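# Hang the blue mug by its handle on the tree

## Task

Put the blue mug on the mug tree so that it hangs from one of the tree's arms by its handle, not resting on or touching the tree's base, and it must stay there once the hands let go.

## Robot and tools

Robot: two arms, left_arm and right_arm, each ending in a sixteen-motor four-digit hand (three fingers plus thumb). right_arm has a right hand; left_arm has its mirror image, a left hand. Arm root links in the scene frame: left_arm at (-0.049, +0.287, +0.041) m, right_arm at (+0.007, -0.242, +0.014) m, both turned only slightly about z. A camera stand sits behind the arms.

Scene frame: origin at table-top height, halfway between the two nominal bases; +z up, +x out across the table, +y toward the left_arm side. Image left/right does not match arm names. Reported hand poses may be off by a few centimetres, more at long reach.

Hand point axes (right hand): +z runs along straight fingers toward the tips, +y points out of the palm face (the palm surface is at y = -0.062), +x crosses the palm away from the thumb. On the left hand +x points toward the thumb instead. A rigid mast on the palm side of the wrist (x +0.05 to +0.10, z -0.16 to -0.11, up to y +0.06; x sign flipped on the left hand) can collide with things. Fingertips have rubber caps; the rest is hard plastic.

execute_actions(actions, cameras): actions is a list of actions run one after another; each action lasts 0.5 s and is a table of 1 to 15 rows, one row per 1/30 s step; if fewer than 15 rows are given, the last row is repeated. Every row has exactly 48 numbers, each in [-1, 1], covering both arms even when one is idle: numbers 1-6 left_arm dx, dy, dz, rx, ry, rz; 7-22 the left hand's sixteen motor goals; 23 left current_limit; 24 left speed; 25-30 right_arm dx, dy, dz, rx, ry, rz; 31-46 right hand motor goals; 47 right current_limit; 48 right speed.

Arm numbers are offsets, not poses. They are measured in scene-frame axes from that arm's Hand target as it stood when the action began. Each row in an action is relative to that same starting target, not to the previous row, so a ramp 0.01, 0.02, 0.03 ends at 0.03. The next action starts from the new target, so sending the same offset again moves further. Scale: 1.0 equals 0.6 m for dx, dy, dz and 180 degrees for rotation; rx, ry, rz form one rotation vector, turning about the Hand target position. A translation longer than 1.0 is scaled down along its direction. All zeros re-requests the current target.

Hand numbers are absolute joint goals, not offsets. Order for each hand: index_abd, index_mcp, index_pip, index_dip, middle_abd, middle_mcp, middle_pip, middle_dip, ring_abd, ring_mcp, ring_pip, ring_dip, thumb_cmc, thumb_axl, thumb_mcp, thumb_ipl. Each maps linearly from one joint stop (-1) to the other (+1); lower values bend fingers toward the palm and swing the thumb in front of it. Open hand: 0, 0.75, 0.58, 0.70 for each finger, then thumb 0.71, 0.68, 0.23, 0.17. A 0 is a real goal; to keep a hand unchanged, resend its hand_goal, hand_current_limit and hand_speed. current_limit maps -1..+1 to 0..550 mA (minimum 11 mA) and also limits speed; speed sets joint speed to (speed+1)/2 of 8.5 rad/s. Starting values are +0.4 and -0.6; they persist until changed.

cameras: list of names (cam_high, cam_low), ["all"], or []. Null or missing gives all images for an empty actions list, none otherwise. An unknown name invalidates the call. An empty actions list just reports state and images.

Results: per arm end_effector_position (m) and end_effector_quat_wxyz in the scene frame; Hand target (the last commanded pose after clipping, origin of the next offsets); joint positions, velocities (may say within noise or be omitted), torques (include gravity, offsets and noise; numbers 3 and 4 wrap at ±28 N m); per hand hand_goal, hand_measured, hand_current_ma (positive pushes toward -1), hand_state per motor (moving, goal, blocked, overload), hand_current_limit, hand_speed; some intermediate end_effector_position samples; motor temperatures.

Control behaviour: commanded orientation is limited each step to 40 degrees from the measured one. The hand often stops short of its target, and the arm sags lower under load; if it rests short, send the remaining gap as a new offset, or aim higher. Tiny moves may not start. To release a push, command the target back beyond the hand point. A finger grips only while its goal lies past the object's surface.

zoom_image(camera, region): camera is cam_high or cam_low; region [x0, y0, x1, y1] in pixels of that camera's latest full image (896x504, origin top-left), no more than 504 wide and 504 tall.

read_manual(section): returns licence texts only ("licences"). finished_scene(scene): ends the scene permanently; scene is 1 or omitted. Only call it once the mug hangs steadily without being held.

Avoid: dropping the mug or releasing it while moving; knocking anything off the work area; striking the table, tree or other heavy objects hard; contact or squeezing between the two hands (never close one hand on the other); holding motor currents at 495 mA or more for 5 s (motor shuts down for 10 s); long holds or stretched poses that heat motors (warning at 85 °C, arm drops at 100 °C). Loose objects may be nudged by outside disturbances now and then. Between calls the robot keeps executing its last command.

Each tool is called after ">>>" in YAML: its name, and indented under it one key for each argument.

## Session

>>> execute_actions:
  actions: []

Scene clock: 0.00 s.
left_arm: end_effector_position=(+0.0380, -0.0385, +0.1717) hand_goal=(+0.000, +0.754, +0.576, +0.696, +0.000, +0.754, +0.576, +0.696, +0.000, +0.754, +0.576, +0.696, +0.714, +0.678, +0.226, +0.168) hand_measured=(+0.000, +0.754, +0.576, +0.696, +0.000, +0.754, +0.576, +0.696, +0.000, +0.754, +0.576, +0.696, +0.714, +0.678, +0.226, +0.168) hand_current_ma=(+0, +0, +0, +0, +0, +0, +0, +0, +0, +0, +0, +0, +0, +0, +0, +0) hand_state=(goal, goal, goal, goal, goal, goal, goal, goal, goal, goal, goal, goal, goal, goal, goal, goal) hand_current_limit=0.40 hand_speed=-0.60 end_effector_quat_wxyz=(+0.034, +0.993, -0.061, +0.092) | right_arm: end_effector_position=(+0.5170, -0.2634, +0.3797) hand_goal=(+0.000, +0.754, +0.576, +0.696, +0.000, +0.754, +0.576, +0.696, +0.000, +0.754, +0.576, +0.696, +0.714, +0.678, +0.226, +0.168) hand_measured=(+0.000, +0.754, +0.576, +0.696, +0.000, +0.754, +0.576, +0.696, +0.000, +0.754, +0.576, +0.696, +0.714, +0.678, +0.226, +0.168) hand_current_ma=(+0, +0, +0, +0, +0, +0, +0, +0, +0, +0, +0, +0, +0, +0, +0, +0) hand_state=(goal, goal, goal, goal, goal, goal, goal, goal, goal, goal, goal, goal, goal, goal, goal, goal) hand_current_limit=0.40 hand_speed=-0.60 end_effector_quat_wxyz=(-0.008, +0.493, +0.519, +0.698)
Joint positions: left_arm=[-1.417 0.948 0.649 -1.157 -0.16 0.329] | right_arm=[-0.34 1.17 0.69 0.425 -1.105 0.721]
Joint velocities: within noise
Joint torques (N m): no reading
Motor temperatures (°C): left_arm=[31 28 29 31 30 30] | right_arm=[35 30 33 35 30 26]
Heat: left arm: hottest waist 31 °C; right arm: hottest waist 35 °C.
Hand target: left_arm +0.0394, -0.0456, +0.1813; +0.044, +0.993, -0.060, +0.094 | right_arm +0.5195, -0.2641, +0.3960; +0.003, +0.481, +0.523, +0.704

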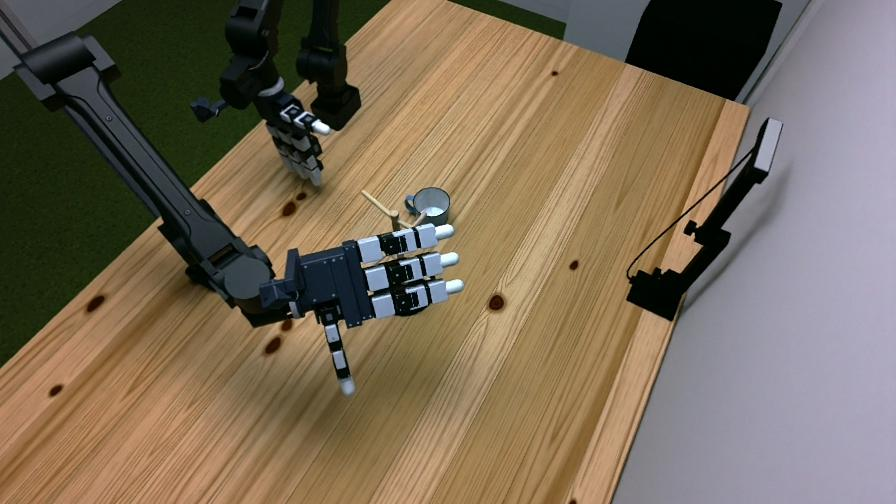

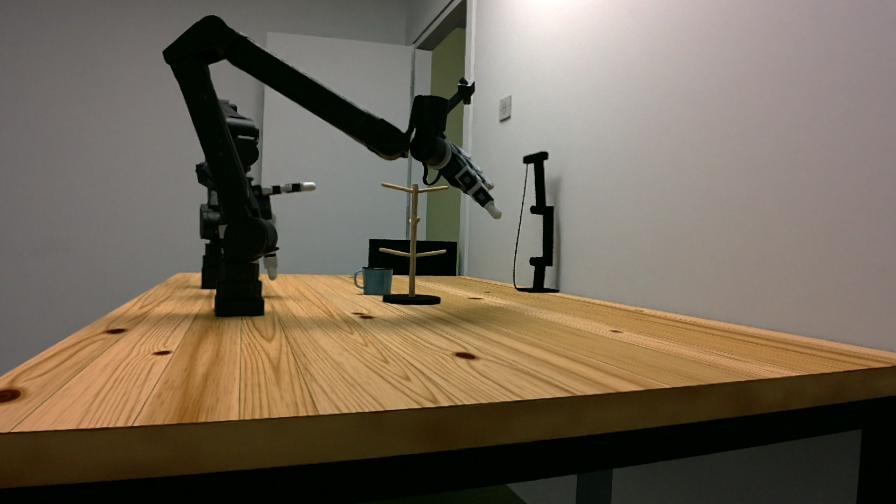

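>>> zoom_image:
  camera: "cam_low"
  region: [330, 160, 480, 320]

>>> zoom_image:
  camera: "cam_high"
  region: [340, 160, 500, 330]

Scaled by 3.150 from the camera's 896x504 image, which has a finer 1280x720 frame.

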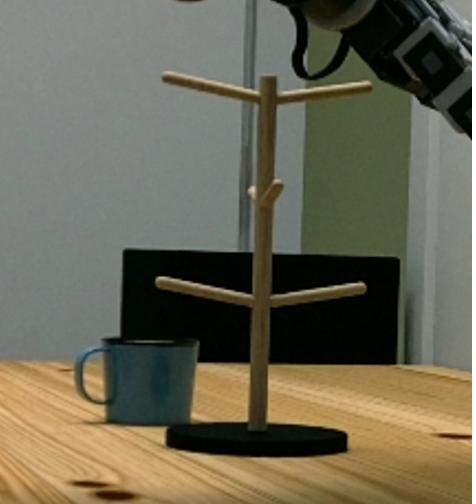

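Scaled by 2.965 from the camera's 896x504 image, which has a finer 1280x720 frame.

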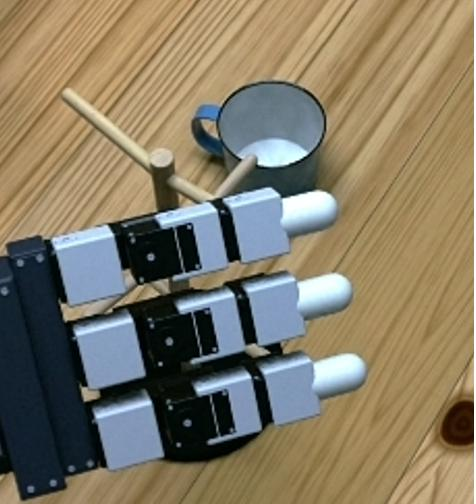

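>>> execute_actions:
  actions:
    - [[0.06,0.012,0.02,0,0,0.0646, 0,0.754,0.576,0.696,0,0.754,0.576,0.696,0,0.754,0.576,0.696,0.714,0.678,0.226,0.168,0.4,-0.6, -0.03,-0.05,0.008,0,0,0, 0,0.754,0.576,0.696,0,0.754,0.576,0.696,0,0.754,0.576,0.696,0.714,0.678,0.226,0.168,0.4,-0.6]]

Scene clock: 59.07 s.
left_arm: end_effector_position=(+0.0664, -0.0276, +0.1763) hand_goal=(+0.000, +0.754, +0.576, +0.696, +0.000, +0.754, +0.576, +0.696, +0.000, +0.754, +0.576, +0.696, +0.714, +0.678, +0.226, +0.168) hand_measured=(+0.000, +0.754, +0.576, +0.696, +0.000, +0.754, +0.576, +0.696, +0.000, +0.754, +0.576, +0.696, +0.714, +0.678, +0.224, +0.168) hand_current_ma=(+0, -1, +1, +0, +0, -1, +1, +0, +0, -1, +1, +0, +0, -1, -5, +0) hand_state=(goal, goal, goal, goal, goal, goal, goal, goal, goal, goal, goal, goal, goal, goal, goal, goal) hand_current_limit=0.40 hand_speed=-0.60 end_effector_quat_wxyz=(+0.025, +0.995, +0.026, +0.094) | right_arm: end_effector_position=(+0.5016, -0.2886, +0.3895) hand_goal=(+0.000, +0.754, +0.576, +0.696, +0.000, +0.754, +0.576, +0.696, +0.000, +0.754, +0.576, +0.696, +0.714, +0.678, +0.226, +0.168) hand_measured=(+0.000, +0.758, +0.576, +0.696, +0.000, +0.758, +0.576, +0.696, +0.000, +0.760, +0.576, +0.696, +0.718, +0.678, +0.226, +0.168) hand_current_ma=(+1, +13, +1, +0, +1, +13, +1, +0, +1, +14, +1, +0, +9, -2, +0, -1) hand_state=(goal, goal, goal, goal, goal, goal, goal, goal, goal, goal, goal, goal, goal, goal, goal, goal) hand_current_limit=0.40 hand_speed=-0.60 end_effector_quat_wxyz=(-0.007, +0.485, +0.521, +0.702)
Joint positions: left_arm=[-1.366 0.952 0.665 -1.193 -0.172 0.204] | right_arm=[-0.426 1.146 0.69 0.416 -1.199 0.721]
Joint torques (N m): left_arm=[0.62 -3.25 10.02 0.17 -0.57 -0.06] | right_arm=[-1.67 -4.89 8.81 0.84 -0.23 -0.12]
Motor temperatures (°C): left_arm=[30 28 36 30 30 30] | right_arm=[35 30 41 34 29 26]
Heat: left arm: hottest elbow 36 °C; right arm: hottest elbow 41 °C.
Hand target: left_arm +0.0754, -0.0385, +0.1934; +0.034, +0.994, +0.041, +0.098 | right_arm +0.5015, -0.2940, +0.4007; +0.002, +0.481, +0.523, +0.704
Off the commanded pose: left_arm 0.022 m, 2 deg | right_arm 0.013 m, 1 deg.
Step readings (end_effector_position of left_arm | right_arm):
0: (+0.0380, -0.0385, +0.1717) | (+0.5170, -0.2634, +0.3797)
1: (+0.0381, -0.0385, +0.1717) | (+0.5168, -0.2630, +0.3797)
2: (+0.0390, -0.0382, +0.1717) | (+0.5158, -0.2620, +0.3798)
4: (+0.0445, -0.0349, +0.1712) | (+0.5119, -0.2628, +0.3812)
8: (+0.0589, -0.0269, +0.1709) | (+0.5051, -0.2802, +0.3874)
15: (+0.0654, -0.0276, +0.1764) | (+0.5017, -0.2888, +0.3898)

>>> execute_actions:
  actions:
    - [[0.0672,0.0238,-0.0057,0,0,0.0646,0,0.75,0.58,0.70,0,0.75,0.58,0.70,0,0.75,0.58,0.70,0.71,0.68,0.23,0.17,0.4,-0.6,-0.042,-0.069,0.008,0,0,0,0,0.75,0.58,0.70,0,0.75,0.58,0.70,0,0.75,0.58,0.70,0.71,0.68,0.23,0.17,0.4,-0.6]]
    - [[0.1148,0.0585,0.0167,0,0,0.1292,0,0.75,0.58,0.70,0,0.75,0.58,0.70,0,0.75,0.58,0.70,0.71,0.68,0.23,0.17,0.4,-0.6,-0.042,-0.069,0.008,0,0,0,0,0.75,0.58,0.70,0,0.75,0.58,0.70,0,0.75,0.58,0.70,0.71,0.68,0.23,0.17,0.4,-0.6]]

Scene clock: 62.57 s.
left_arm: end_effector_position=(+0.1734, +0.0189, +0.1840) hand_goal=(+0.000, +0.750, +0.580, +0.700, +0.000, +0.750, +0.580, +0.700, +0.000, +0.750, +0.580, +0.700, +0.710, +0.680, +0.230, +0.170) hand_measured=(+0.000, +0.750, +0.578, +0.698, +0.000, +0.750, +0.578, +0.698, +0.000, +0.752, +0.578, +0.698, +0.710, +0.678, +0.224, +0.168) hand_current_ma=(+0, +0, -4, -4, +0, +1, -4, -4, +0, +2, -4, -4, +1, -4, -18, -5) hand_state=(goal, goal, goal, goal, goal, goal, goal, goal, goal, goal, goal, goal, goal, goal, goal, goal) hand_current_limit=0.40 hand_speed=-0.60 end_effector_quat_wxyz=(-0.006, +0.941, +0.322, +0.101) | right_arm: end_effector_position=(+0.4506, -0.3715, +0.3917) hand_goal=(+0.000, +0.750, +0.580, +0.700, +0.000, +0.750, +0.580, +0.700, +0.000, +0.750, +0.580, +0.700, +0.710, +0.680, +0.230, +0.170) hand_measured=(+0.002, +0.758, +0.580, +0.698, +0.002, +0.758, +0.580, +0.698, +0.002, +0.760, +0.580, +0.698, +0.718, +0.678, +0.228, +0.168) hand_current_ma=(+2, +26, -1, -6, +2, +26, -1, -6, +2, +27, -1, -5, +22, -6, -3, -5) hand_state=(goal, goal, goal, goal, goal, goal, goal, goal, goal, goal, goal, goal, goal, goal, goal, goal) hand_current_limit=0.40 hand_speed=-0.60 end_effector_quat_wxyz=(-0.013, +0.489, +0.514, +0.704)
Joint positions: left_arm=[-1.126 1.05 0.744 -1.245 -0.201 -0.169] | right_arm=[-0.709 1.122 0.69 0.346 -1.48 0.693]
Joint torques (N m): left_arm=[0.97 -4.13 9.85 -0.05 -0.58 -0.04] | right_arm=[-0.56 -5.25 9.8 0.76 -0.29 -0.22]
Heat: left arm: hottest elbow 37 °C; right arm: hottest elbow 41 °C.
Hand target: left_arm +0.1847, +0.0109, +0.2000; +0.003, +0.936, +0.337, +0.104 | right_arm +0.4511, -0.3769, +0.4104; +0.002, +0.481, +0.523, +0.704
Off the commanded pose: left_arm 0.021 m, 2 deg | right_arm 0.019 m, 2 deg.
Step readings (end_effector_position of left_arm | right_arm):
0: (+0.0665, -0.0275, +0.1763) | (+0.5016, -0.2886, +0.3895)
1: (+0.0669, -0.0274, +0.1764) | (+0.5013, -0.2884, +0.3895)
2: (+0.0691, -0.0266, +0.1763) | (+0.4994, -0.2888, +0.3895)
4: (+0.0786, -0.0230, +0.1757) | (+0.4931, -0.2926, +0.3905)
8: (+0.0986, -0.0142, +0.1727) | (+0.4820, -0.3207, +0.3953)
15: (+0.1050, -0.0133, +0.1719) | (+0.4772, -0.3314, +0.3947)
16: (+0.1058, -0.0131, +0.1724) | (+0.4768, -0.3310, +0.3945)
17: (+0.1089, -0.0114, +0.1732) | (+0.4746, -0.3307, +0.3945)
19: (+0.1241, -0.0027, +0.1759) | (+0.4676, -0.3341, +0.3948)
23: (+0.1574, +0.0151, +0.1821) | (+0.4560, -0.3621, +0.3947)
30: (+0.1719, +0.0175, +0.1839) | (+0.4508, -0.3720, +0.3928)

>>> execute_actions:
  actions:
    - [[0.0908,0.0833,0.0133,0,0,0.1292,0,0.75,0.58,0.70,0,0.75,0.58,0.70,0,0.75,0.58,0.70,0.71,0.68,0.23,0.17,0.4,-0.6,-0.042,-0.069,0.008,0,0,0,0,0.75,0.58,0.70,0,0.75,0.58,0.70,0,0.75,0.58,0.70,0.71,0.68,0.23,0.17,0.4,-0.6]]
    - [[0.0627,0.0978,0.015,0,0,0.1292,-0.083,0,0.489,0.609,0.083,0,0.489,0.609,-0.1,0,0.139,0.406,0.2,0.678,0.226,0.114,0.4,-0.6,-0.042,-0.069,0.008,0,0,0,0,0.75,0.58,0.70,0,0.75,0.58,0.70,0,0.75,0.58,0.70,0.71,0.68,0.23,0.17,0.4,-0.6]]
    - [[0.0342,0.101,0.0133,0,0,0.1292,-0.083,-0.398,0.489,0.609,0.083,-0.398,0.489,0.609,-0.1,-0.548,0.139,0.406,-0.657,0.678,0.226,0.114,0.4,-0.6,0,0,0,0,0,0,0,0.75,0.58,0.70,0,0.75,0.58,0.70,0,0.75,0.58,0.70,0.71,0.68,0.23,0.17,0.4,-0.6]]

Scene clock: 65.20 s.
left_arm: end_effector_position=(+0.2863, +0.1842, +0.2134) hand_goal=(-0.082, -0.398, +0.490, +0.610, +0.084, -0.398, +0.490, +0.610, -0.100, -0.548, +0.140, +0.406, -0.656, +0.678, +0.226, +0.114) hand_measured=(-0.080, -0.378, +0.494, +0.612, +0.080, -0.376, +0.494, +0.614, -0.098, -0.526, +0.146, +0.408, -0.656, +0.678, +0.224, +0.114) hand_current_ma=(+2, +54, +6, +5, -6, +61, +6, +5, +2, +63, +11, +5, +0, +0, -6, +2) hand_state=(goal, goal, goal, goal, goal, blocked, goal, goal, goal, blocked, goal, goal, goal, goal, goal, goal) hand_current_limit=0.40 hand_speed=-0.60 end_effector_quat_wxyz=(-0.065, +0.586, +0.803, +0.089) | right_arm: end_effector_position=(+0.4016, -0.4527, +0.3987) hand_goal=(+0.000, +0.750, +0.580, +0.700, +0.000, +0.750, +0.580, +0.700, +0.000, +0.750, +0.580, +0.700, +0.710, +0.680, +0.230, +0.170) hand_measured=(+0.002, +0.758, +0.580, +0.698, +0.002, +0.758, +0.580, +0.698, +0.002, +0.760, +0.580, +0.698, +0.718, +0.678, +0.230, +0.168) hand_current_ma=(+2, +26, -1, -6, +3, +26, -1, -6, +3, +27, -1, -5, +22, -6, -2, -5) hand_state=(goal, goal, goal, goal, goal, goal, goal, goal, goal, goal, goal, goal, goal, goal, goal, goal) hand_current_limit=0.40 hand_speed=-0.60 end_effector_quat_wxyz=(+0.041, +0.523, +0.476, +0.706)
Joint positions: left_arm=[-0.665 1.242 0.959 -1.418 -0.179 -0.942] | right_arm=[-0.945 1.105 0.69 0.346 -1.569 0.706]
Joint torques (N m): left_arm=[0.67 -6.42 9.76 -0.29 -0.45 -0.13] | right_arm=[-0.67 -4.19 10.07 0.85 -0.17 -0.01]
Heat: left arm: hottest elbow 38 °C; right arm: hottest elbow 42 °C.
Hand target: left_arm +0.2972, +0.1803, +0.2249; -0.057, +0.575, +0.811, +0.087 | right_arm +0.4008, -0.4596, +0.4200; +0.002, +0.481, +0.523, +0.704
Off the commanded pose: left_arm 0.016 m, 2 deg | right_arm 0.022 m, 8 deg.
joint sent to its limit (right arm) — joint 5 (wrist yaw), lower limit. The joint targets are off in orientation, not in position.
Step readings (end_effector_position of left_arm | right_arm):
0: (+0.1734, +0.0189, +0.1840) | (+0.4506, -0.3715, +0.3917)
1: (+0.1738, +0.0196, +0.1840) | (+0.4503, -0.3713, +0.3917)
2: (+0.1759, +0.0222, +0.1843) | (+0.4484, -0.3716, +0.3919)
4: (+0.1875, +0.0340, +0.1861) | (+0.4418, -0.3756, +0.3925)
8: (+0.2142, +0.0585, +0.1909) | (+0.4296, -0.4028, +0.3928)
15: (+0.2269, +0.0651, +0.1930) | (+0.4249, -0.4118, +0.3929)
16: (+0.2274, +0.0658, +0.1932) | (+0.4249, -0.4118, +0.3929)
17: (+0.2284, +0.0692, +0.1931) | (+0.4240, -0.4137, +0.3931)
19: (+0.2356, +0.0833, +0.1946) | (+0.4200, -0.4212, +0.3940)
23: (+0.2558, +0.1125, +0.2003) | (+0.4063, -0.4447, +0.3979)
30: (+0.2660, +0.1222, +0.2037) | (+0.4015, -0.4526, +0.3990)
31: (+0.2661, +0.1229, +0.2037) | (+0.4015, -0.4526, +0.3990)
32: (+0.2660, +0.1258, +0.2036) | (+0.4015, -0.4526, +0.3989)
34: (+0.2691, +0.1387, +0.2050) | (+0.4015, -0.4527, +0.3989)
38: (+0.2819, +0.1704, +0.2102) | (+0.4015, -0.4527, +0.3988)
45: (+0.2877, +0.1824, +0.2131) | (+0.4016, -0.4527, +0.3987)

>>> execute_actions:
  actions:
    - [[0.0098,0.095,0.0133,0,0,0.1292,-0.083,-0.398,0.489,0.609,0.083,-0.398,0.489,0.609,-0.1,-0.548,0.139,0.406,-0.657,0.678,0.226,0.114,0.4,-0.6,0,0,0,0,0,-0.06,0,0.75,0.58,0.70,0,0.75,0.58,0.70,0,0.75,0.58,0.70,0.71,0.68,0.23,0.17,0.4,-0.6]]
    - [[-0.0073,0.082,0.015,0,0,0.1292,-0.083,-0.398,0.489,0.609,0.083,-0.398,0.489,0.609,-0.1,-0.548,0.139,0.406,-0.657,0.678,0.226,0.114,0.4,-0.6,0,0,0,0,0,0,0,0.75,0.58,0.70,0,0.75,0.58,0.70,0,0.75,0.58,0.70,0.71,0.68,0.23,0.17,0.4,-0.6]]
    - [[-0.0152,0.0668,0.0133,0,0,0.1292,-0.083,-0.398,0.489,0.609,0.083,-0.398,0.489,0.609,-0.1,-0.548,0.139,0.406,-0.657,0.678,0.226,0.114,0.4,-0.6,0,0,0,0,0,0,0,0.75,0.58,0.70,0,0.75,0.58,0.70,0,0.75,0.58,0.70,0.71,0.68,0.23,0.17,0.4,-0.6]]
  cameras: ["all"]

Scene clock: 67.97 s.
left_arm: end_effector_position=(+0.2791, +0.3285, +0.2415) hand_goal=(-0.082, -0.398, +0.490, +0.610, +0.084, -0.398, +0.490, +0.610, -0.100, -0.548, +0.140, +0.406, -0.656, +0.678, +0.226, +0.114) hand_measured=(-0.080, -0.380, +0.494, +0.612, +0.080, -0.378, +0.494, +0.614, -0.098, -0.526, +0.146, +0.408, -0.658, +0.678, +0.224, +0.114) hand_current_ma=(+1, +52, +6, +5, -6, +59, +6, +5, +1, +62, +11, +5, -2, +0, -6, +2) hand_state=(goal, goal, goal, goal, goal, blocked, goal, goal, goal, blocked, goal, goal, goal, goal, goal, goal) hand_current_limit=0.40 hand_speed=-0.60 end_effector_quat_wxyz=(-0.102, +0.018, +0.994, +0.041) | right_arm: end_effector_position=(+0.4006, -0.4561, +0.3992) hand_goal=(+0.000, +0.750, +0.580, +0.700, +0.000, +0.750, +0.580, +0.700, +0.000, +0.750, +0.580, +0.700, +0.710, +0.680, +0.230, +0.170) hand_measured=(+0.002, +0.758, +0.580, +0.698, +0.002, +0.758, +0.580, +0.698, +0.002, +0.760, +0.580, +0.698, +0.718, +0.678, +0.230, +0.168) hand_current_ma=(+2, +26, -1, -6, +3, +26, -1, -6, +3, +27, -1, -5, +22, -6, -2, -5) hand_state=(goal, goal, goal, goal, goal, goal, goal, goal, goal, goal, goal, goal, goal, goal, goal, goal) hand_current_limit=0.40 hand_speed=-0.60 end_effector_quat_wxyz=(+0.051, +0.535, +0.465, +0.704)
Joint positions: left_arm=[-0.195 1.411 1.188 -1.561 -0.053 -1.692] | right_arm=[-0.945 1.083 0.69 0.281 -1.53 0.672]
Joint torques (N m): left_arm=[0.15 -8.41 9.42 -0.83 -0.38 -0.05] | right_arm=[-0.38 -4.25 9.98 0.5 -0.07 -0.19]
Heat: left arm: hottest elbow 39 °C; right arm: hottest elbow 42 °C.
Hand target: left_arm +0.2897, +0.3266, +0.2499; -0.096, +0.008, +0.995, +0.039 | right_arm +0.4008, -0.4596, +0.4199; +0.069, +0.529, +0.475, +0.700
Off the commanded pose: left_arm 0.014 m, 1 deg | right_arm 0.021 m, 2 deg.
Step readings (end_effector_position of left_arm | right_arm):
0: (+0.2862, +0.1842, +0.2134) | (+0.4016, -0.4527, +0.3987)
1: (+0.2862, +0.1846, +0.2135) | (+0.4016, -0.4528, +0.3987)
2: (+0.2853, +0.1863, +0.2134) | (+0.4018, -0.4536, +0.3988)
4: (+0.2858, +0.1973, +0.2148) | (+0.4021, -0.4560, +0.3998)
8: (+0.2929, +0.2276, +0.2199) | (+0.4010, -0.4562, +0.4039)
15: (+0.2940, +0.2395, +0.2218) | (+0.4005, -0.4561, +0.4043)
16: (+0.2934, +0.2398, +0.2219) | (+0.4006, -0.4562, +0.4039)
17: (+0.2918, +0.2408, +0.2218) | (+0.4006, -0.4562, +0.4037)
19: (+0.2900, +0.2492, +0.2236) | (+0.4007, -0.4563, +0.4031)
23: (+0.2927, +0.2769, +0.2296) | (+0.4008, -0.4564, +0.4022)
30: (+0.2902, +0.2886, +0.2320) | (+0.4009, -0.4565, +0.4009)
31: (+0.2895, +0.2886, +0.2319) | (+0.4009, -0.4565, +0.4008)
32: (+0.2878, +0.2885, +0.2318) | (+0.4009, -0.4565, +0.4007)
34: (+0.2854, +0.2942, +0.2335) | (+0.4009, -0.4565, +0.4004)
38: (+0.2863, +0.3188, +0.2388) | (+0.4009, -0.4565, +0.4000)
45: (+0.2809, +0.3292, +0.2407) | (+0.4007, -0.4563, +0.3995)

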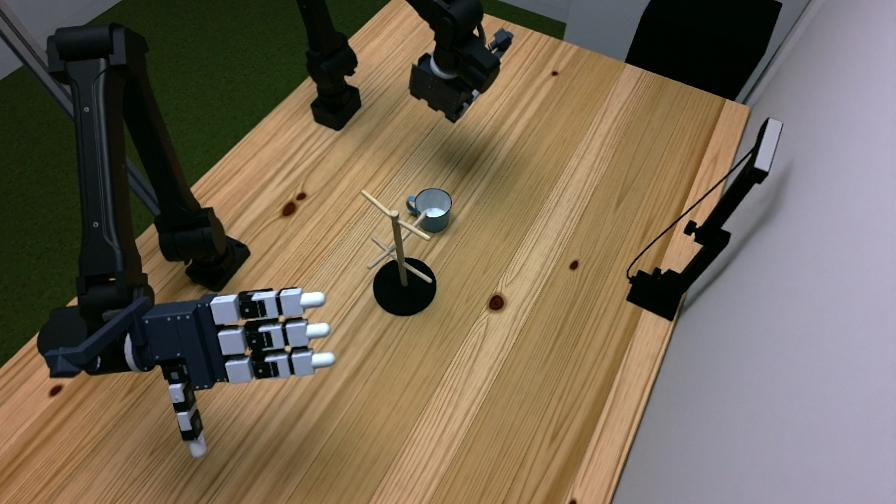

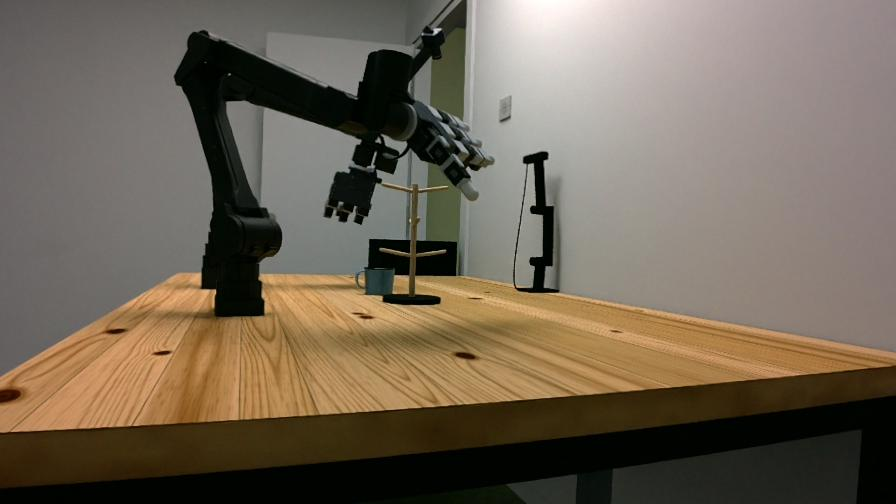

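>>> execute_actions:
  actions:
    - [[0.0297,-0.1,-0.0333,-0.1120,-0.0234,-0.0095,-0.083,-0.398,0.489,0.609,0.083,-0.398,0.489,0.609,-0.1,-0.548,0.139,0.406,-0.657,0.678,0.226,0.114,0.4,-0.6,0,0,0,0,0,0,0,0.75,0.58,0.70,0,0.75,0.58,0.70,0,0.75,0.58,0.70,0.71,0.68,0.23,0.17,0.4,-0.6]]
    - [[0.0303,-0.1137,-0.0333,-0.1120,-0.0234,-0.0095,-0.083,-0.398,0.489,0.609,0.083,-0.398,0.489,0.609,-0.1,-0.548,0.139,0.406,-0.657,0.678,0.226,0.114,0.4,-0.6,0,0,0,0,0,0,0,0.75,0.58,0.70,0,0.75,0.58,0.70,0,0.75,0.58,0.70,0.71,0.68,0.23,0.17,0.4,-0.6]]

>>> execute_actions:
  actions:
    - [[0.0277,-0.11,-0.025,-0.1120,-0.0234,-0.0095,-0.083,-0.398,0.489,0.609,0.083,-0.398,0.489,0.609,-0.1,-0.548,0.139,0.406,-0.657,0.678,0.226,0.114,0.4,-0.6,0,0,0,0,0,0,0,0.75,0.58,0.70,0,0.75,0.58,0.70,0,0.75,0.58,0.70,0.71,0.68,0.23,0.17,0.4,-0.6]]
    - [[0.0195,-0.0907,-0.025,-0.1120,-0.0234,-0.0095,-0.083,-0.398,0.489,0.609,0.083,-0.398,0.489,0.609,-0.1,-0.548,0.139,0.406,-0.657,0.678,0.226,0.114,0.4,-0.6,0,0,0,0,0,0,0,0.75,0.58,0.70,0,0.75,0.58,0.70,0,0.75,0.58,0.70,0.71,0.68,0.23,0.17,0.4,-0.6]]
  cameras: ["all"]

Scene clock: 70.47 s.
left_arm: end_effector_position=(+0.3225, +0.1996, +0.2115) hand_goal=(-0.082, -0.398, +0.490, +0.610, +0.084, -0.398, +0.490, +0.610, -0.100, -0.548, +0.140, +0.406, -0.656, +0.678, +0.226, +0.114) hand_measured=(-0.080, -0.386, +0.494, +0.612, +0.080, -0.384, +0.494, +0.614, -0.098, -0.530, +0.146, +0.408, -0.658, +0.678, +0.224, +0.114) hand_current_ma=(+1, +30, +6, +5, -5, +34, +6, +5, +1, +48, +11, +5, -1, +0, -7, +2) hand_state=(goal, goal, goal, goal, goal, goal, goal, goal, goal, goal, goal, goal, goal, goal, goal, goal) hand_current_limit=0.40 hand_speed=-0.60 end_effector_quat_wxyz=(-0.021, +0.058, +0.952, -0.300) | right_arm: end_effector_position=(+0.4003, -0.4557, +0.3976) hand_goal=(+0.000, +0.750, +0.580, +0.700, +0.000, +0.750, +0.580, +0.700, +0.000, +0.750, +0.580, +0.700, +0.710, +0.680, +0.230, +0.170) hand_measured=(+0.002, +0.758, +0.580, +0.698, +0.002, +0.758, +0.580, +0.698, +0.002, +0.760, +0.580, +0.698, +0.718, +0.678, +0.230, +0.168) hand_current_ma=(+2, +26, -1, -6, +3, +26, -1, -6, +3, +27, -1, -5, +22, -6, -2, -5) hand_state=(goal, goal, goal, goal, goal, goal, goal, goal, goal, goal, goal, goal, goal, goal, goal, goal) hand_current_limit=0.40 hand_speed=-0.60 end_effector_quat_wxyz=(+0.050, +0.536, +0.464, +0.703)
Joint positions: left_arm=[-0.193 1.411 1.199 -1.346 0.611 -1.603] | right_arm=[-0.945 1.081 0.69 0.256 -1.53 0.652]
Joint torques (N m): left_arm=[0.15 -10.11 6.5 0.99 0.39 0.21] | right_arm=[0.85 -4.6 10.06 0.64 -0.1 -0.22]
Heat: left arm: hottest elbow 39 °C; right arm: hottest elbow 42 °C.
Hand target: left_arm +0.3255, +0.1983, +0.2099; -0.015, +0.067, +0.951, -0.303 | right_arm +0.4007, -0.4596, +0.4200; +0.069, +0.528, +0.475, +0.700
Off the commanded pose: left_arm 0.004 m, 1 deg | right_arm 0.023 m, 3 deg.
Step readings (end_effector_position of left_arm | right_arm):
0: (+0.2790, +0.3285, +0.2415) | (+0.4006, -0.4561, +0.3992)
1: (+0.2787, +0.3271, +0.2408) | (+0.4006, -0.4561, +0.3992)
2: (+0.2771, +0.3185, +0.2370) | (+0.4006, -0.4561, +0.3992)
4: (+0.2768, +0.2976, +0.2290) | (+0.4006, -0.4561, +0.3990)
8: (+0.2845, +0.2754, +0.2220) | (+0.4006, -0.4561, +0.3987)
15: (+0.2894, +0.2687, +0.2192) | (+0.4005, -0.4560, +0.3983)
16: (+0.2896, +0.2671, +0.2188) | (+0.4005, -0.4560, +0.3982)
17: (+0.2911, +0.2565, +0.2165) | (+0.4005, -0.4559, +0.3982)
19: (+0.2962, +0.2336, +0.2136) | (+0.4005, -0.4559, +0.3981)
23: (+0.3117, +0.2083, +0.2118) | (+0.4004, -0.4558, +0.3980)
30: (+0.3213, +0.2002, +0.2115) | (+0.4004, -0.4558, +0.3976)

Scene clock: 72.20 s.
left_arm: end_effector_position=(+0.3558, +0.0814, +0.1821) hand_goal=(-0.082, -0.398, +0.490, +0.610, +0.084, -0.398, +0.490, +0.610, -0.100, -0.548, +0.140, +0.406, -0.656, +0.678, +0.226, +0.114) hand_measured=(-0.080, -0.394, +0.492, +0.612, +0.082, -0.394, +0.492, +0.612, -0.098, -0.538, +0.146, +0.408, -0.656, +0.678, +0.224, +0.114) hand_current_ma=(+1, +6, +5, +4, -3, +7, +4, +5, +1, +22, +11, +5, +0, +0, -6, +2) hand_state=(goal, goal, goal, goal, goal, goal, goal, goal, goal, goal, goal, goal, goal, goal, goal, goal) hand_current_limit=0.40 hand_speed=-0.60 end_effector_quat_wxyz=(+0.068, +0.122, +0.785, -0.604) | right_arm: end_effector_position=(+0.4002, -0.4555, +0.3967) hand_goal=(+0.000, +0.750, +0.580, +0.700, +0.000, +0.750, +0.580, +0.700, +0.000, +0.750, +0.580, +0.700, +0.710, +0.680, +0.230, +0.170) hand_measured=(+0.002, +0.758, +0.580, +0.698, +0.002, +0.758, +0.580, +0.698, +0.002, +0.760, +0.580, +0.698, +0.718, +0.678, +0.230, +0.168) hand_current_ma=(+2, +26, -1, -6, +3, +26, -1, -6, +3, +27, -1, -5, +22, -6, -2, -5) hand_state=(goal, goal, goal, goal, goal, goal, goal, goal, goal, goal, goal, goal, goal, goal, goal, goal) hand_current_limit=0.40 hand_speed=-0.60 end_effector_quat_wxyz=(+0.050, +0.537, +0.464, +0.703)
Joint positions: left_arm=[-0.191 1.461 0.987 -0.725 1.286 -1.689] | right_arm=[-0.945 1.081 0.69 0.244 -1.53 0.642]
Joint torques (N m): left_arm=[-0.44 -10.34 6.22 1.78 0.97 0.01] | right_arm=[0.44 -3.96 10.39 0.59 -0.04 -0.21]
Heat: left arm: hottest elbow 39 °C; right arm: hottest elbow 42 °C.
Hand target: left_arm +0.3540, +0.0779, +0.1799; +0.069, +0.117, +0.784, -0.605 | right_arm +0.4008, -0.4596, +0.4199; +0.069, +0.528, +0.475, +0.700
Off the commanded pose: left_arm 0.005 m, 1 deg | right_arm 0.024 m, 3 deg.
Step readings (end_effector_position of left_arm | right_arm):
0: (+0.3225, +0.1996, +0.2115) | (+0.4003, -0.4557, +0.3976)
1: (+0.3226, +0.1981, +0.2116) | (+0.4003, -0.4557, +0.3975)
2: (+0.3232, +0.1875, +0.2118) | (+0.4003, -0.4557, +0.3975)
4: (+0.3269, +0.1653, +0.2125) | (+0.4003, -0.4557, +0.3974)
8: (+0.3333, +0.1427, +0.2080) | (+0.4003, -0.4557, +0.3972)
15: (+0.3392, +0.1361, +0.2018) | (+0.4003, -0.4556, +0.3971)
16: (+0.3398, +0.1345, +0.2022) | (+0.4003, -0.4556, +0.3971)
17: (+0.3399, +0.1249, +0.2050) | (+0.4003, -0.4556, +0.3970)
19: (+0.3410, +0.1063, +0.2102) | (+0.4003, -0.4556, +0.3970)
23: (+0.3450, +0.0882, +0.2014) | (+0.4003, -0.4556, +0.3968)
30: (+0.3523, +0.0826, +0.1824) | (+0.4002, -0.4555, +0.3968)

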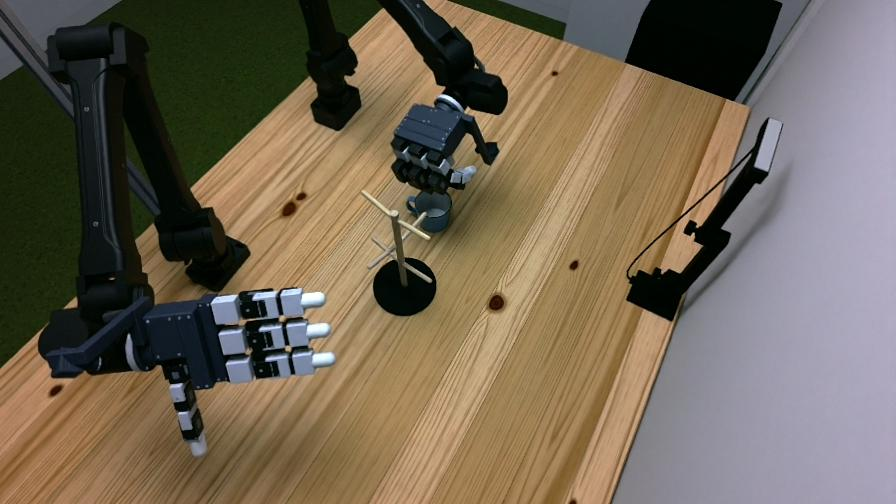

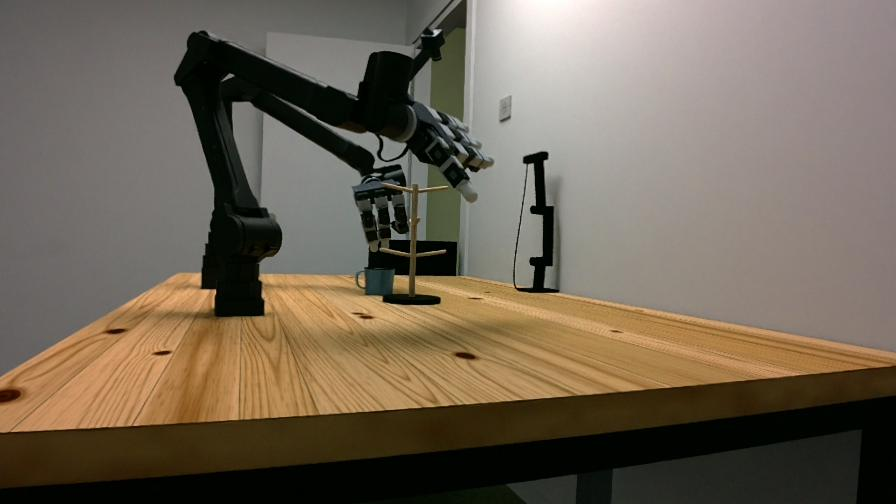

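>>> zoom_image:
  camera: "cam_high"
  region: [350, 80, 530, 260]

>>> zoom_image:
  camera: "cam_low"
  region: [320, 150, 460, 310]

Scaled by 2.800 from the camera's 896x504 image, which has a finer 1280x720 frame.

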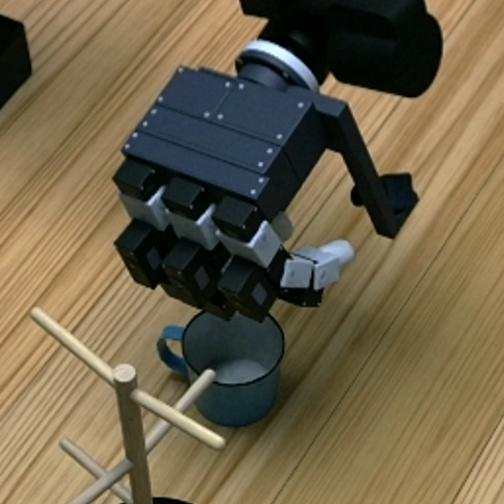

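Scaled by 3.150 from the camera's 896x504 image, which has a finer 1280x720 frame.

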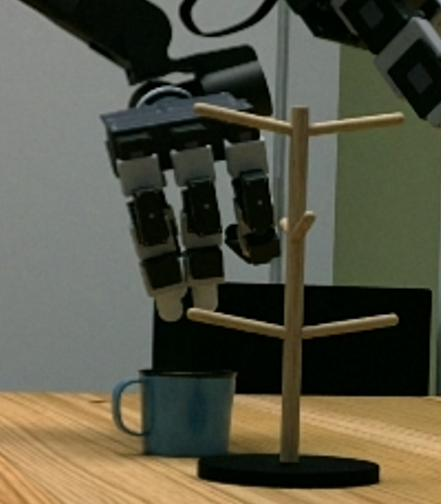

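>>> execute_actions:
  actions:
    - [[-0.0025,0,-0.03,0,0,0,-0.083,-0.398,0.489,0.609,0.083,-0.398,0.489,0.609,-0.1,-0.548,0.139,0.406,-0.657,0.678,0.226,0.114,0.4,-0.6,0,0,0,0,0,0,0,0.75,0.58,0.70,0,0.75,0.58,0.70,0,0.75,0.58,0.70,0.71,0.68,0.23,0.17,0.4,-0.6],[-0.005,0,-0.075,0,0,0,-0.083,-0.398,0.489,0.609,0.083,-0.398,0.489,0.609,-0.1,-0.548,0.139,0.406,-0.657,0.678,0.226,0.114,0.4,-0.6,0,0,0,0,0,0,0,0.75,0.58,0.70,0,0.75,0.58,0.70,0,0.75,0.58,0.70,0.71,0.68,0.23,0.17,0.4,-0.6]]
    - [[0,0,-0.05,0,0,0,-0.083,-0.398,0.489,0.609,0.083,-0.398,0.489,0.609,-0.1,-0.548,0.139,0.406,-0.657,0.678,0.226,0.114,0.4,-0.6,0,0,0,0,0,0,0,0.75,0.58,0.70,0,0.75,0.58,0.70,0,0.75,0.58,0.70,0.71,0.68,0.23,0.17,0.4,-0.6]]
  cameras: ["all"]

>>> zoom_image:
  camera: "cam_high"
  region: [350, 80, 530, 260]

>>> zoom_image:
  camera: "cam_low"
  region: [320, 170, 460, 310]

Scene clock: 77.97 s.
left_arm: end_effector_position=(+0.3525, +0.0797, +0.1181) hand_goal=(-0.082, -0.398, +0.490, +0.610, +0.084, -0.398, +0.490, +0.610, -0.100, -0.548, +0.140, +0.406, -0.656, +0.678, +0.226, +0.114) hand_measured=(-0.072, -0.406, +0.488, +0.612, +0.082, -0.396, +0.492, +0.612, -0.098, -0.540, +0.146, +0.408, -0.654, +0.678, +0.224, +0.114) hand_current_ma=(+20, -18, -4, +4, -2, +5, +4, +5, +1, +20, +10, +5, +1, +0, -6, +2) hand_state=(goal, goal, goal, goal, goal, goal, goal, goal, goal, goal, goal, goal, goal, goal, goal, goal) hand_current_limit=0.40 hand_speed=-0.60 end_effector_quat_wxyz=(+0.074, +0.119, +0.780, -0.609) | right_arm: end_effector_position=(+0.4002, -0.4555, +0.3968) hand_goal=(+0.000, +0.750, +0.580, +0.700, +0.000, +0.750, +0.580, +0.700, +0.000, +0.750, +0.580, +0.700, +0.710, +0.680, +0.230, +0.170) hand_measured=(+0.002, +0.758, +0.580, +0.698, +0.002, +0.758, +0.580, +0.698, +0.002, +0.760, +0.580, +0.698, +0.718, +0.678, +0.230, +0.168) hand_current_ma=(+2, +26, -1, -6, +3, +26, -1, -6, +3, +27, -1, -5, +22, -6, -2, -5) hand_state=(goal, goal, goal, goal, goal, goal, goal, goal, goal, goal, goal, goal, goal, goal, goal, goal) hand_current_limit=0.40 hand_speed=-0.60 end_effector_quat_wxyz=(+0.050, +0.536, +0.464, +0.703)
Joint positions: left_arm=[-0.192 1.546 0.87 -0.463 1.296 -1.746] | right_arm=[-0.945 1.081 0.69 0.244 -1.53 0.641]
Joint torques (N m): left_arm=[-0.56 -9.11 5.16 2.06 0.38 0.16] | right_arm=[-0.5 -4.01 9.91 0.72 -0.1 -0.17]
Heat: left arm: hottest elbow 39 °C; right arm: hottest elbow 43 °C.
Hand target: left_arm +0.3510, +0.0778, +0.1050; +0.069, +0.117, +0.784, -0.605 | right_arm +0.4008, -0.4596, +0.4199; +0.069, +0.528, +0.475, +0.700
Off the commanded pose: left_arm 0.013 m, 1 deg | right_arm 0.023 m, 3 deg.
Step readings (end_effector_position of left_arm | right_arm):
0: (+0.3557, +0.0814, +0.1821) | (+0.4002, -0.4555, +0.3967)
1: (+0.3558, +0.0814, +0.1820) | (+0.4002, -0.4555, +0.3967)
2: (+0.3561, +0.0813, +0.1812) | (+0.4002, -0.4555, +0.3968)
4: (+0.3566, +0.0811, +0.1763) | (+0.4002, -0.4555, +0.3968)
8: (+0.3513, +0.0819, +0.1563) | (+0.4002, -0.4555, +0.3968)
15: (+0.3502, +0.0819, +0.1390) | (+0.4002, -0.4555, +0.3968)
16: (+0.3511, +0.0817, +0.1392) | (+0.4002, -0.4555, +0.3968)
17: (+0.3525, +0.0815, +0.1391) | (+0.4002, -0.4555, +0.3968)
19: (+0.3551, +0.0811, +0.1363) | (+0.4002, -0.4555, +0.3968)
23: (+0.3536, +0.0813, +0.1219) | (+0.4002, -0.4555, +0.3968)
30: (+0.3520, +0.0798, +0.1178) | (+0.4002, -0.4555, +0.3968)

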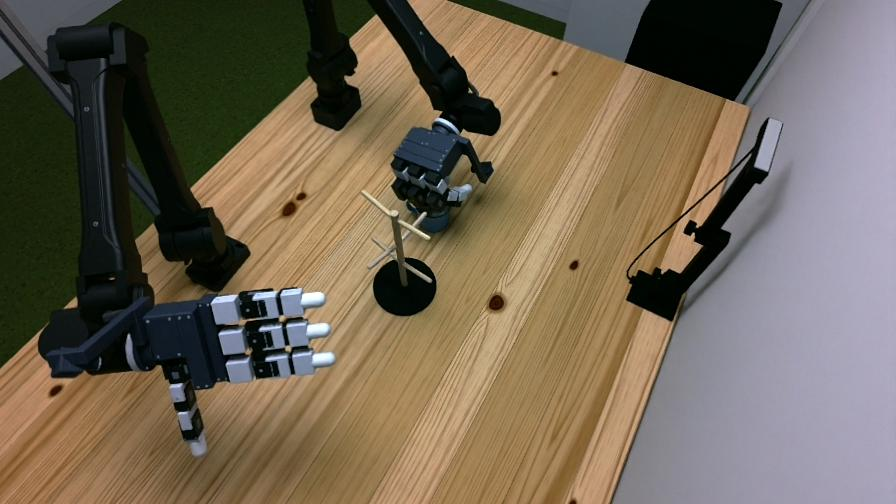

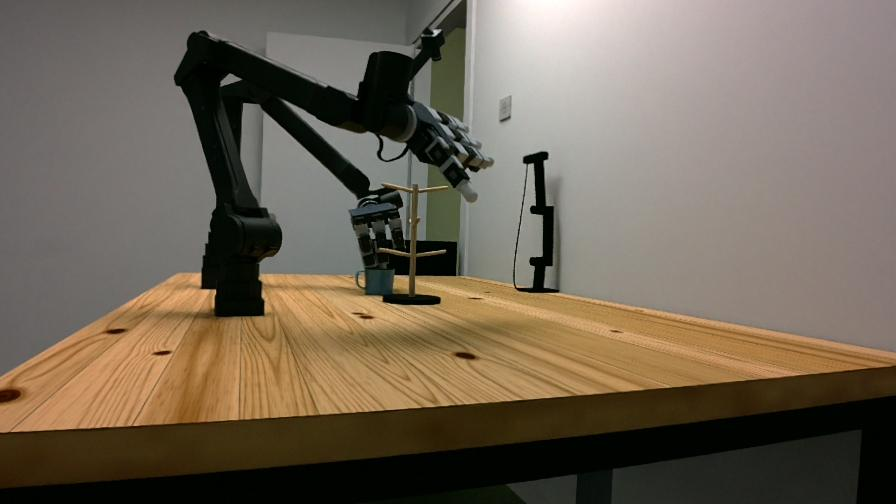

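Scaled by 2.800 from the camera's 896x504 image, which has a finer 1280x720 frame.

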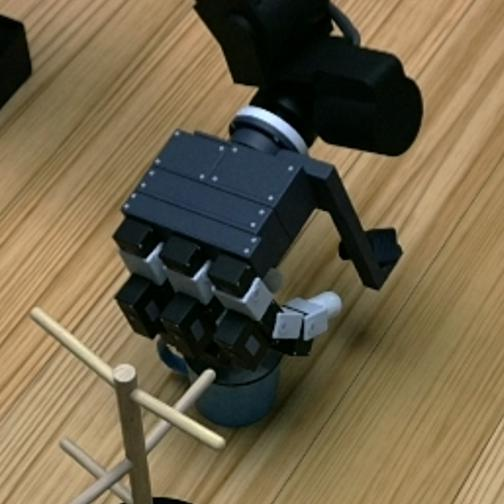

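Scaled by 3.600 from the camera's 896x504 image, which has a finer 1280x720 frame.

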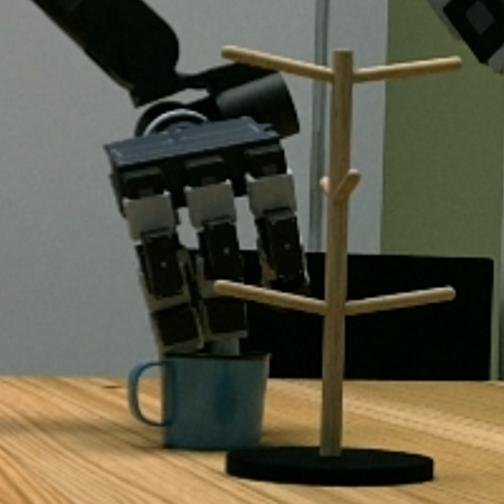

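>>> execute_actions:
  actions:
    - [[0.0167,0.003,0.0083,-0.044,0,0,-0.083,-0.398,0.489,0.609,0.083,-0.398,0.489,0.609,-0.1,-0.548,0.139,0.406,-0.657,0.678,0.226,0.114,0.4,-0.6,0,0,0,0,0,0,0,0.75,0.58,0.70,0,0.75,0.58,0.70,0,0.75,0.58,0.70,0.71,0.68,0.23,0.17,0.4,-0.6]]
  cameras: ["all"]

>>> zoom_image:
  camera: "cam_high"
  region: [380, 130, 500, 250]

>>> zoom_image:
  camera: "cam_low"
  region: [330, 200, 440, 310]

Scene clock: 86.60 s.
left_arm: end_effector_position=(+0.3579, +0.0738, +0.1199) hand_goal=(-0.082, -0.398, +0.490, +0.610, +0.084, -0.398, +0.490, +0.610, -0.100, -0.548, +0.140, +0.406, -0.656, +0.678, +0.226, +0.114) hand_measured=(-0.068, -0.398, +0.490, +0.612, +0.082, -0.396, +0.492, +0.612, -0.098, -0.542, +0.144, +0.408, -0.654, +0.678, +0.224, +0.114) hand_current_ma=(+28, +0, +0, +4, -2, +2, +4, +5, +1, +13, +9, +5, +1, +0, -5, +2) hand_state=(goal, goal, goal, goal, goal, goal, goal, goal, goal, goal, goal, goal, goal, goal, goal, goal) hand_current_limit=0.40 hand_speed=-0.60 end_effector_quat_wxyz=(+0.071, +0.121, +0.737, -0.661) | right_arm: end_effector_position=(+0.4002, -0.4555, +0.3968) hand_goal=(+0.000, +0.750, +0.580, +0.700, +0.000, +0.750, +0.580, +0.700, +0.000, +0.750, +0.580, +0.700, +0.710, +0.680, +0.230, +0.170) hand_measured=(+0.002, +0.758, +0.580, +0.698, +0.002, +0.758, +0.580, +0.698, +0.002, +0.760, +0.580, +0.698, +0.718, +0.678, +0.230, +0.168) hand_current_ma=(+2, +26, -1, -6, +3, +26, -1, -6, +3, +27, -1, -5, +22, -6, -2, -5) hand_state=(goal, goal, goal, goal, goal, goal, goal, goal, goal, goal, goal, goal, goal, goal, goal, goal) hand_current_limit=0.40 hand_speed=-0.60 end_effector_quat_wxyz=(+0.050, +0.536, +0.464, +0.703)
Joint positions: left_arm=[-0.166 1.595 0.857 -0.317 1.437 -1.82] | right_arm=[-0.945 1.081 0.69 0.244 -1.53 0.641]
Joint torques (N m): left_arm=[0.91 -9.99 5.01 2.21 0.57 0.16] | right_arm=[0.73 -4.07 10.3 0.53 -0.1 -0.13]
Heat: left arm: hottest elbow 39 °C; right arm: hottest elbow 44 °C.
Hand target: left_arm +0.3610, +0.0797, +0.1099; +0.077, +0.112, +0.741, -0.658 | right_arm +0.4008, -0.4596, +0.4199; +0.069, +0.528, +0.475, +0.700
Off the commanded pose: left_arm 0.012 m, 1 deg | right_arm 0.023 m, 3 deg.
Step readings (end_effector_position of left_arm | right_arm):
0: (+0.3526, +0.0797, +0.1182) | (+0.4002, -0.4555, +0.3968)
1: (+0.3525, +0.0794, +0.1183) | (+0.4002, -0.4555, +0.3968)
2: (+0.3519, +0.0772, +0.1201) | (+0.4002, -0.4555, +0.3968)
4: (+0.3523, +0.0731, +0.1235) | (+0.4002, -0.4555, +0.3968)
8: (+0.3561, +0.0733, +0.1196) | (+0.4002, -0.4555, +0.3968)
15: (+0.3578, +0.0741, +0.1200) | (+0.4002, -0.4555, +0.3968)

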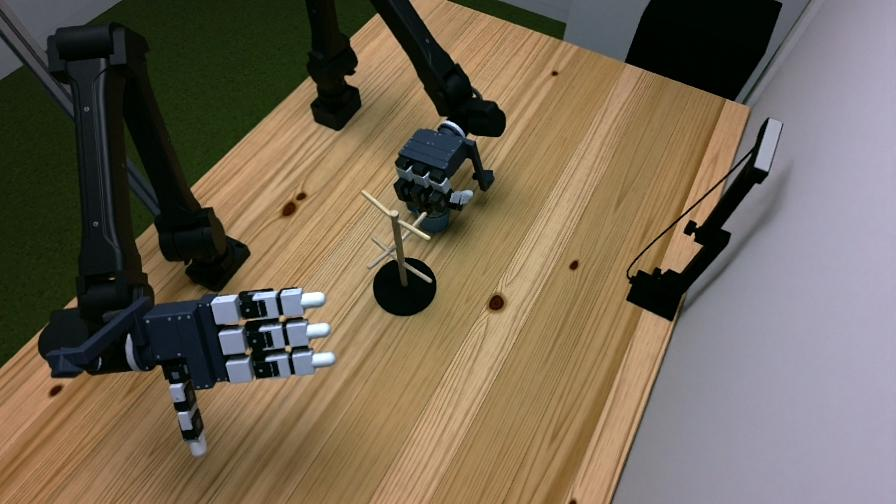

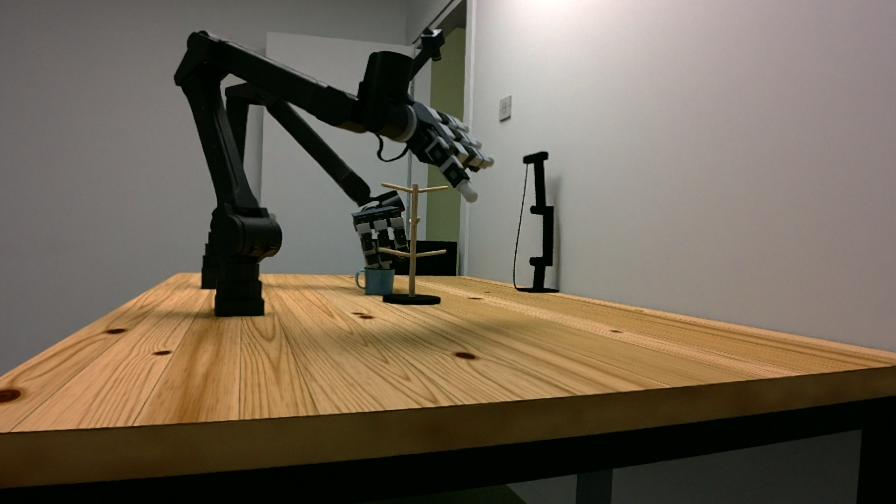

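Scaled by 4.200 from the camera's 896x504 image, which has a finer 1280x720 frame.

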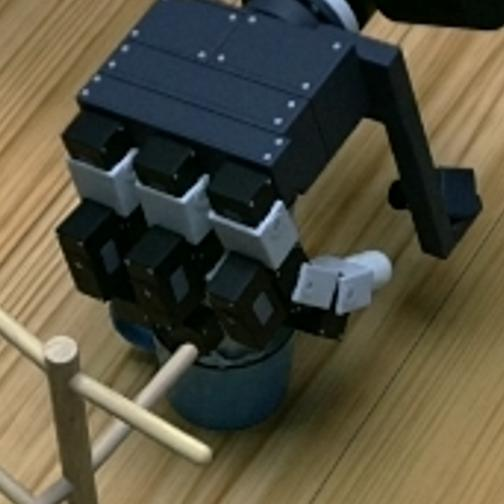

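Scaled by 4.582 from the camera's 896x504 image, which has a finer 1280x720 frame.

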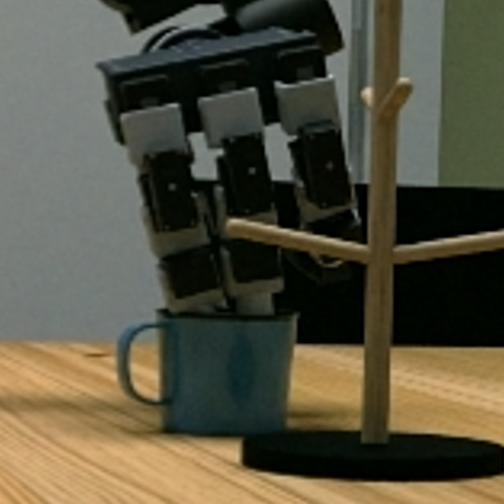

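>>> execute_actions:
  actions:
    - [[-0.0017,0.01,-0.0083,0,0,0,-0.083,-0.398,0.489,0.609,0.083,-0.398,0.489,0.609,-0.1,-0.548,0.139,0.406,-0.657,0.678,0.226,0.114,0.4,-0.8,0,0,0,0,0,0,0,0.75,0.58,0.70,0,0.75,0.58,0.70,0,0.75,0.58,0.70,0.71,0.68,0.23,0.17,0.4,-0.6]]
    - [[0,0,0,0,0,0,-0.083,-0.52,0.489,0.58,0.083,-0.52,0.489,0.58,-0.1,-0.548,0.139,0.406,-0.657,0.678,0.17,0.05,0.4,-0.8,0,0,0,0,0,0,0,0.75,0.58,0.70,0,0.75,0.58,0.70,0,0.75,0.58,0.70,0.71,0.68,0.23,0.17,0.4,-0.6]]
  cameras: ["all"]

>>> zoom_image:
  camera: "cam_low"
  region: [330, 200, 440, 310]

>>> zoom_image:
  camera: "cam_high"
  region: [380, 130, 500, 250]

Scene clock: 91.43 s.
left_arm: end_effector_position=(+0.3602, +0.0809, +0.1152) hand_goal=(-0.082, -0.520, +0.490, +0.580, +0.084, -0.520, +0.490, +0.580, -0.100, -0.548, +0.140, +0.406, -0.656, +0.678, +0.170, +0.050) hand_measured=(-0.076, -0.516, +0.494, +0.582, +0.082, -0.516, +0.492, +0.582, -0.098, -0.542, +0.144, +0.408, -0.654, +0.678, +0.172, +0.052) hand_current_ma=(+11, +6, +5, +5, -2, +6, +4, +5, +1, +12, +9, +5, +2, +0, +5, +6) hand_state=(goal, goal, goal, goal, goal, goal, goal, goal, goal, goal, goal, goal, goal, goal, goal, goal) hand_current_limit=0.40 hand_speed=-0.80 end_effector_quat_wxyz=(+0.080, +0.120, +0.737, -0.660) | right_arm: end_effector_position=(+0.4002, -0.4555, +0.3968) hand_goal=(+0.000, +0.750, +0.580, +0.700, +0.000, +0.750, +0.580, +0.700, +0.000, +0.750, +0.580, +0.700, +0.710, +0.680, +0.230, +0.170) hand_measured=(+0.002, +0.758, +0.580, +0.698, +0.002, +0.758, +0.580, +0.698, +0.002, +0.760, +0.580, +0.698, +0.718, +0.678, +0.230, +0.168) hand_current_ma=(+2, +26, -1, -6, +3, +26, -1, -6, +3, +27, -1, -5, +22, -6, -2, -5) hand_state=(goal, goal, goal, goal, goal, goal, goal, goal, goal, goal, goal, goal, goal, goal, goal, goal) hand_current_limit=0.40 hand_speed=-0.60 end_effector_quat_wxyz=(+0.050, +0.536, +0.464, +0.703)
Joint positions: left_arm=[-0.149 1.601 0.85 -0.317 1.438 -1.794] | right_arm=[-0.945 1.081 0.69 0.244 -1.53 0.641]
Joint torques (N m): left_arm=[0.85 -9.64 5.19 0.84 0.7 0.33] | right_arm=[0.09 -4.6 10.41 0.69 -0.07 -0.15]
Heat: left arm: hottest elbow 38 °C; right arm: hottest elbow 44 °C.
Hand target: left_arm +0.3599, +0.0856, +0.1049; +0.077, +0.112, +0.741, -0.658 | right_arm +0.4008, -0.4596, +0.4199; +0.069, +0.528, +0.475, +0.700
Off the commanded pose: left_arm 0.011 m, 1 deg | right_arm 0.023 m, 3 deg.
Step readings (end_effector_position of left_arm | right_arm):
0: (+0.3579, +0.0738, +0.1199) | (+0.4002, -0.4555, +0.3968)
1: (+0.3579, +0.0738, +0.1199) | (+0.4002, -0.4555, +0.3968)
2: (+0.3580, +0.0740, +0.1199) | (+0.4002, -0.4555, +0.3968)
4: (+0.3577, +0.0747, +0.1197) | (+0.4002, -0.4555, +0.3968)
8: (+0.3578, +0.0766, +0.1197) | (+0.4002, -0.4555, +0.3968)
15: (+0.3580, +0.0770, +0.1198) | (+0.4002, -0.4555, +0.3968)
16: (+0.3580, +0.0769, +0.1198) | (+0.4002, -0.4555, +0.3968)
17: (+0.3580, +0.0769, +0.1198) | (+0.4002, -0.4555, +0.3968)
19: (+0.3578, +0.0768, +0.1200) | (+0.4002, -0.4555, +0.3968)
23: (+0.3593, +0.0787, +0.1183) | (+0.4002, -0.4555, +0.3968)
30: (+0.3597, +0.0809, +0.1152) | (+0.4002, -0.4555, +0.3968)

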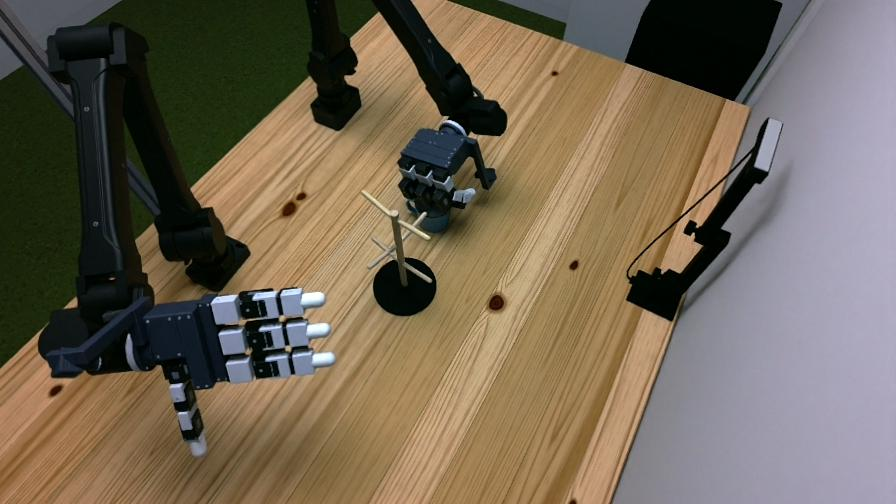

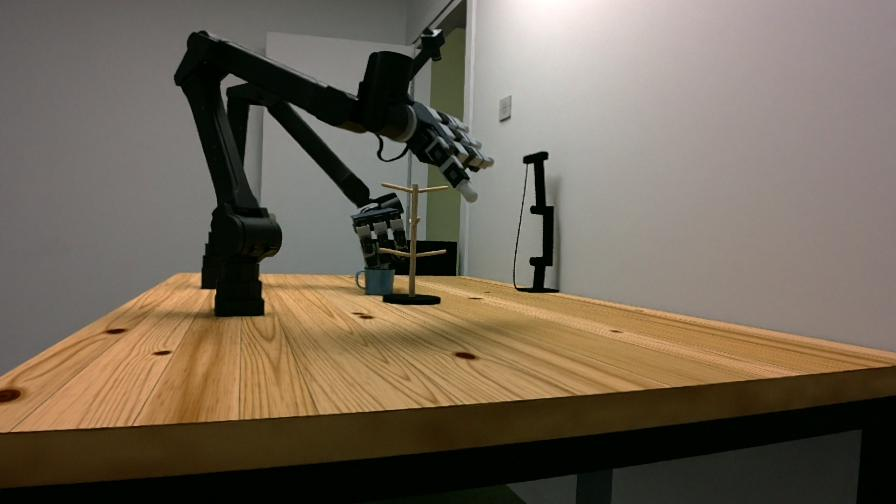

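Scaled by 4.582 from the camera's 896x504 image, which has a finer 1280x720 frame.

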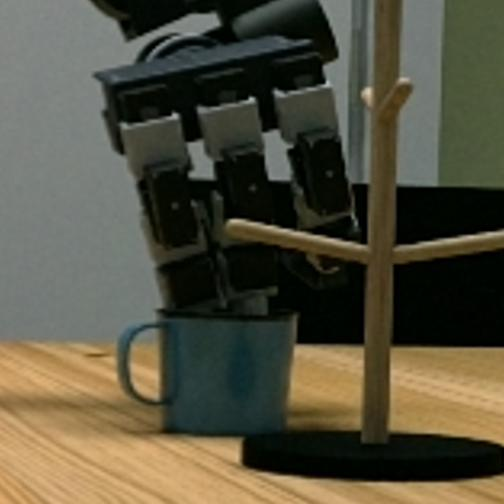

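Scaled by 4.200 from the camera's 896x504 image, which has a finer 1280x720 frame.

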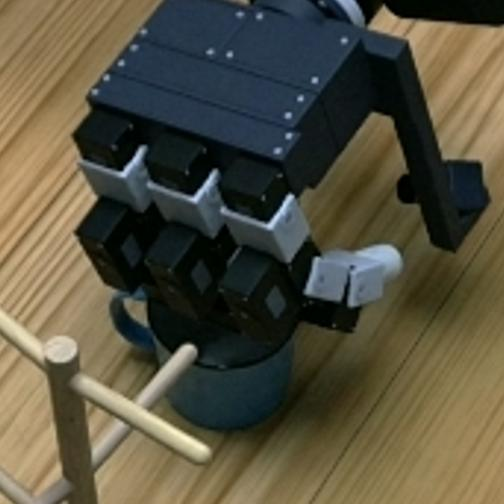

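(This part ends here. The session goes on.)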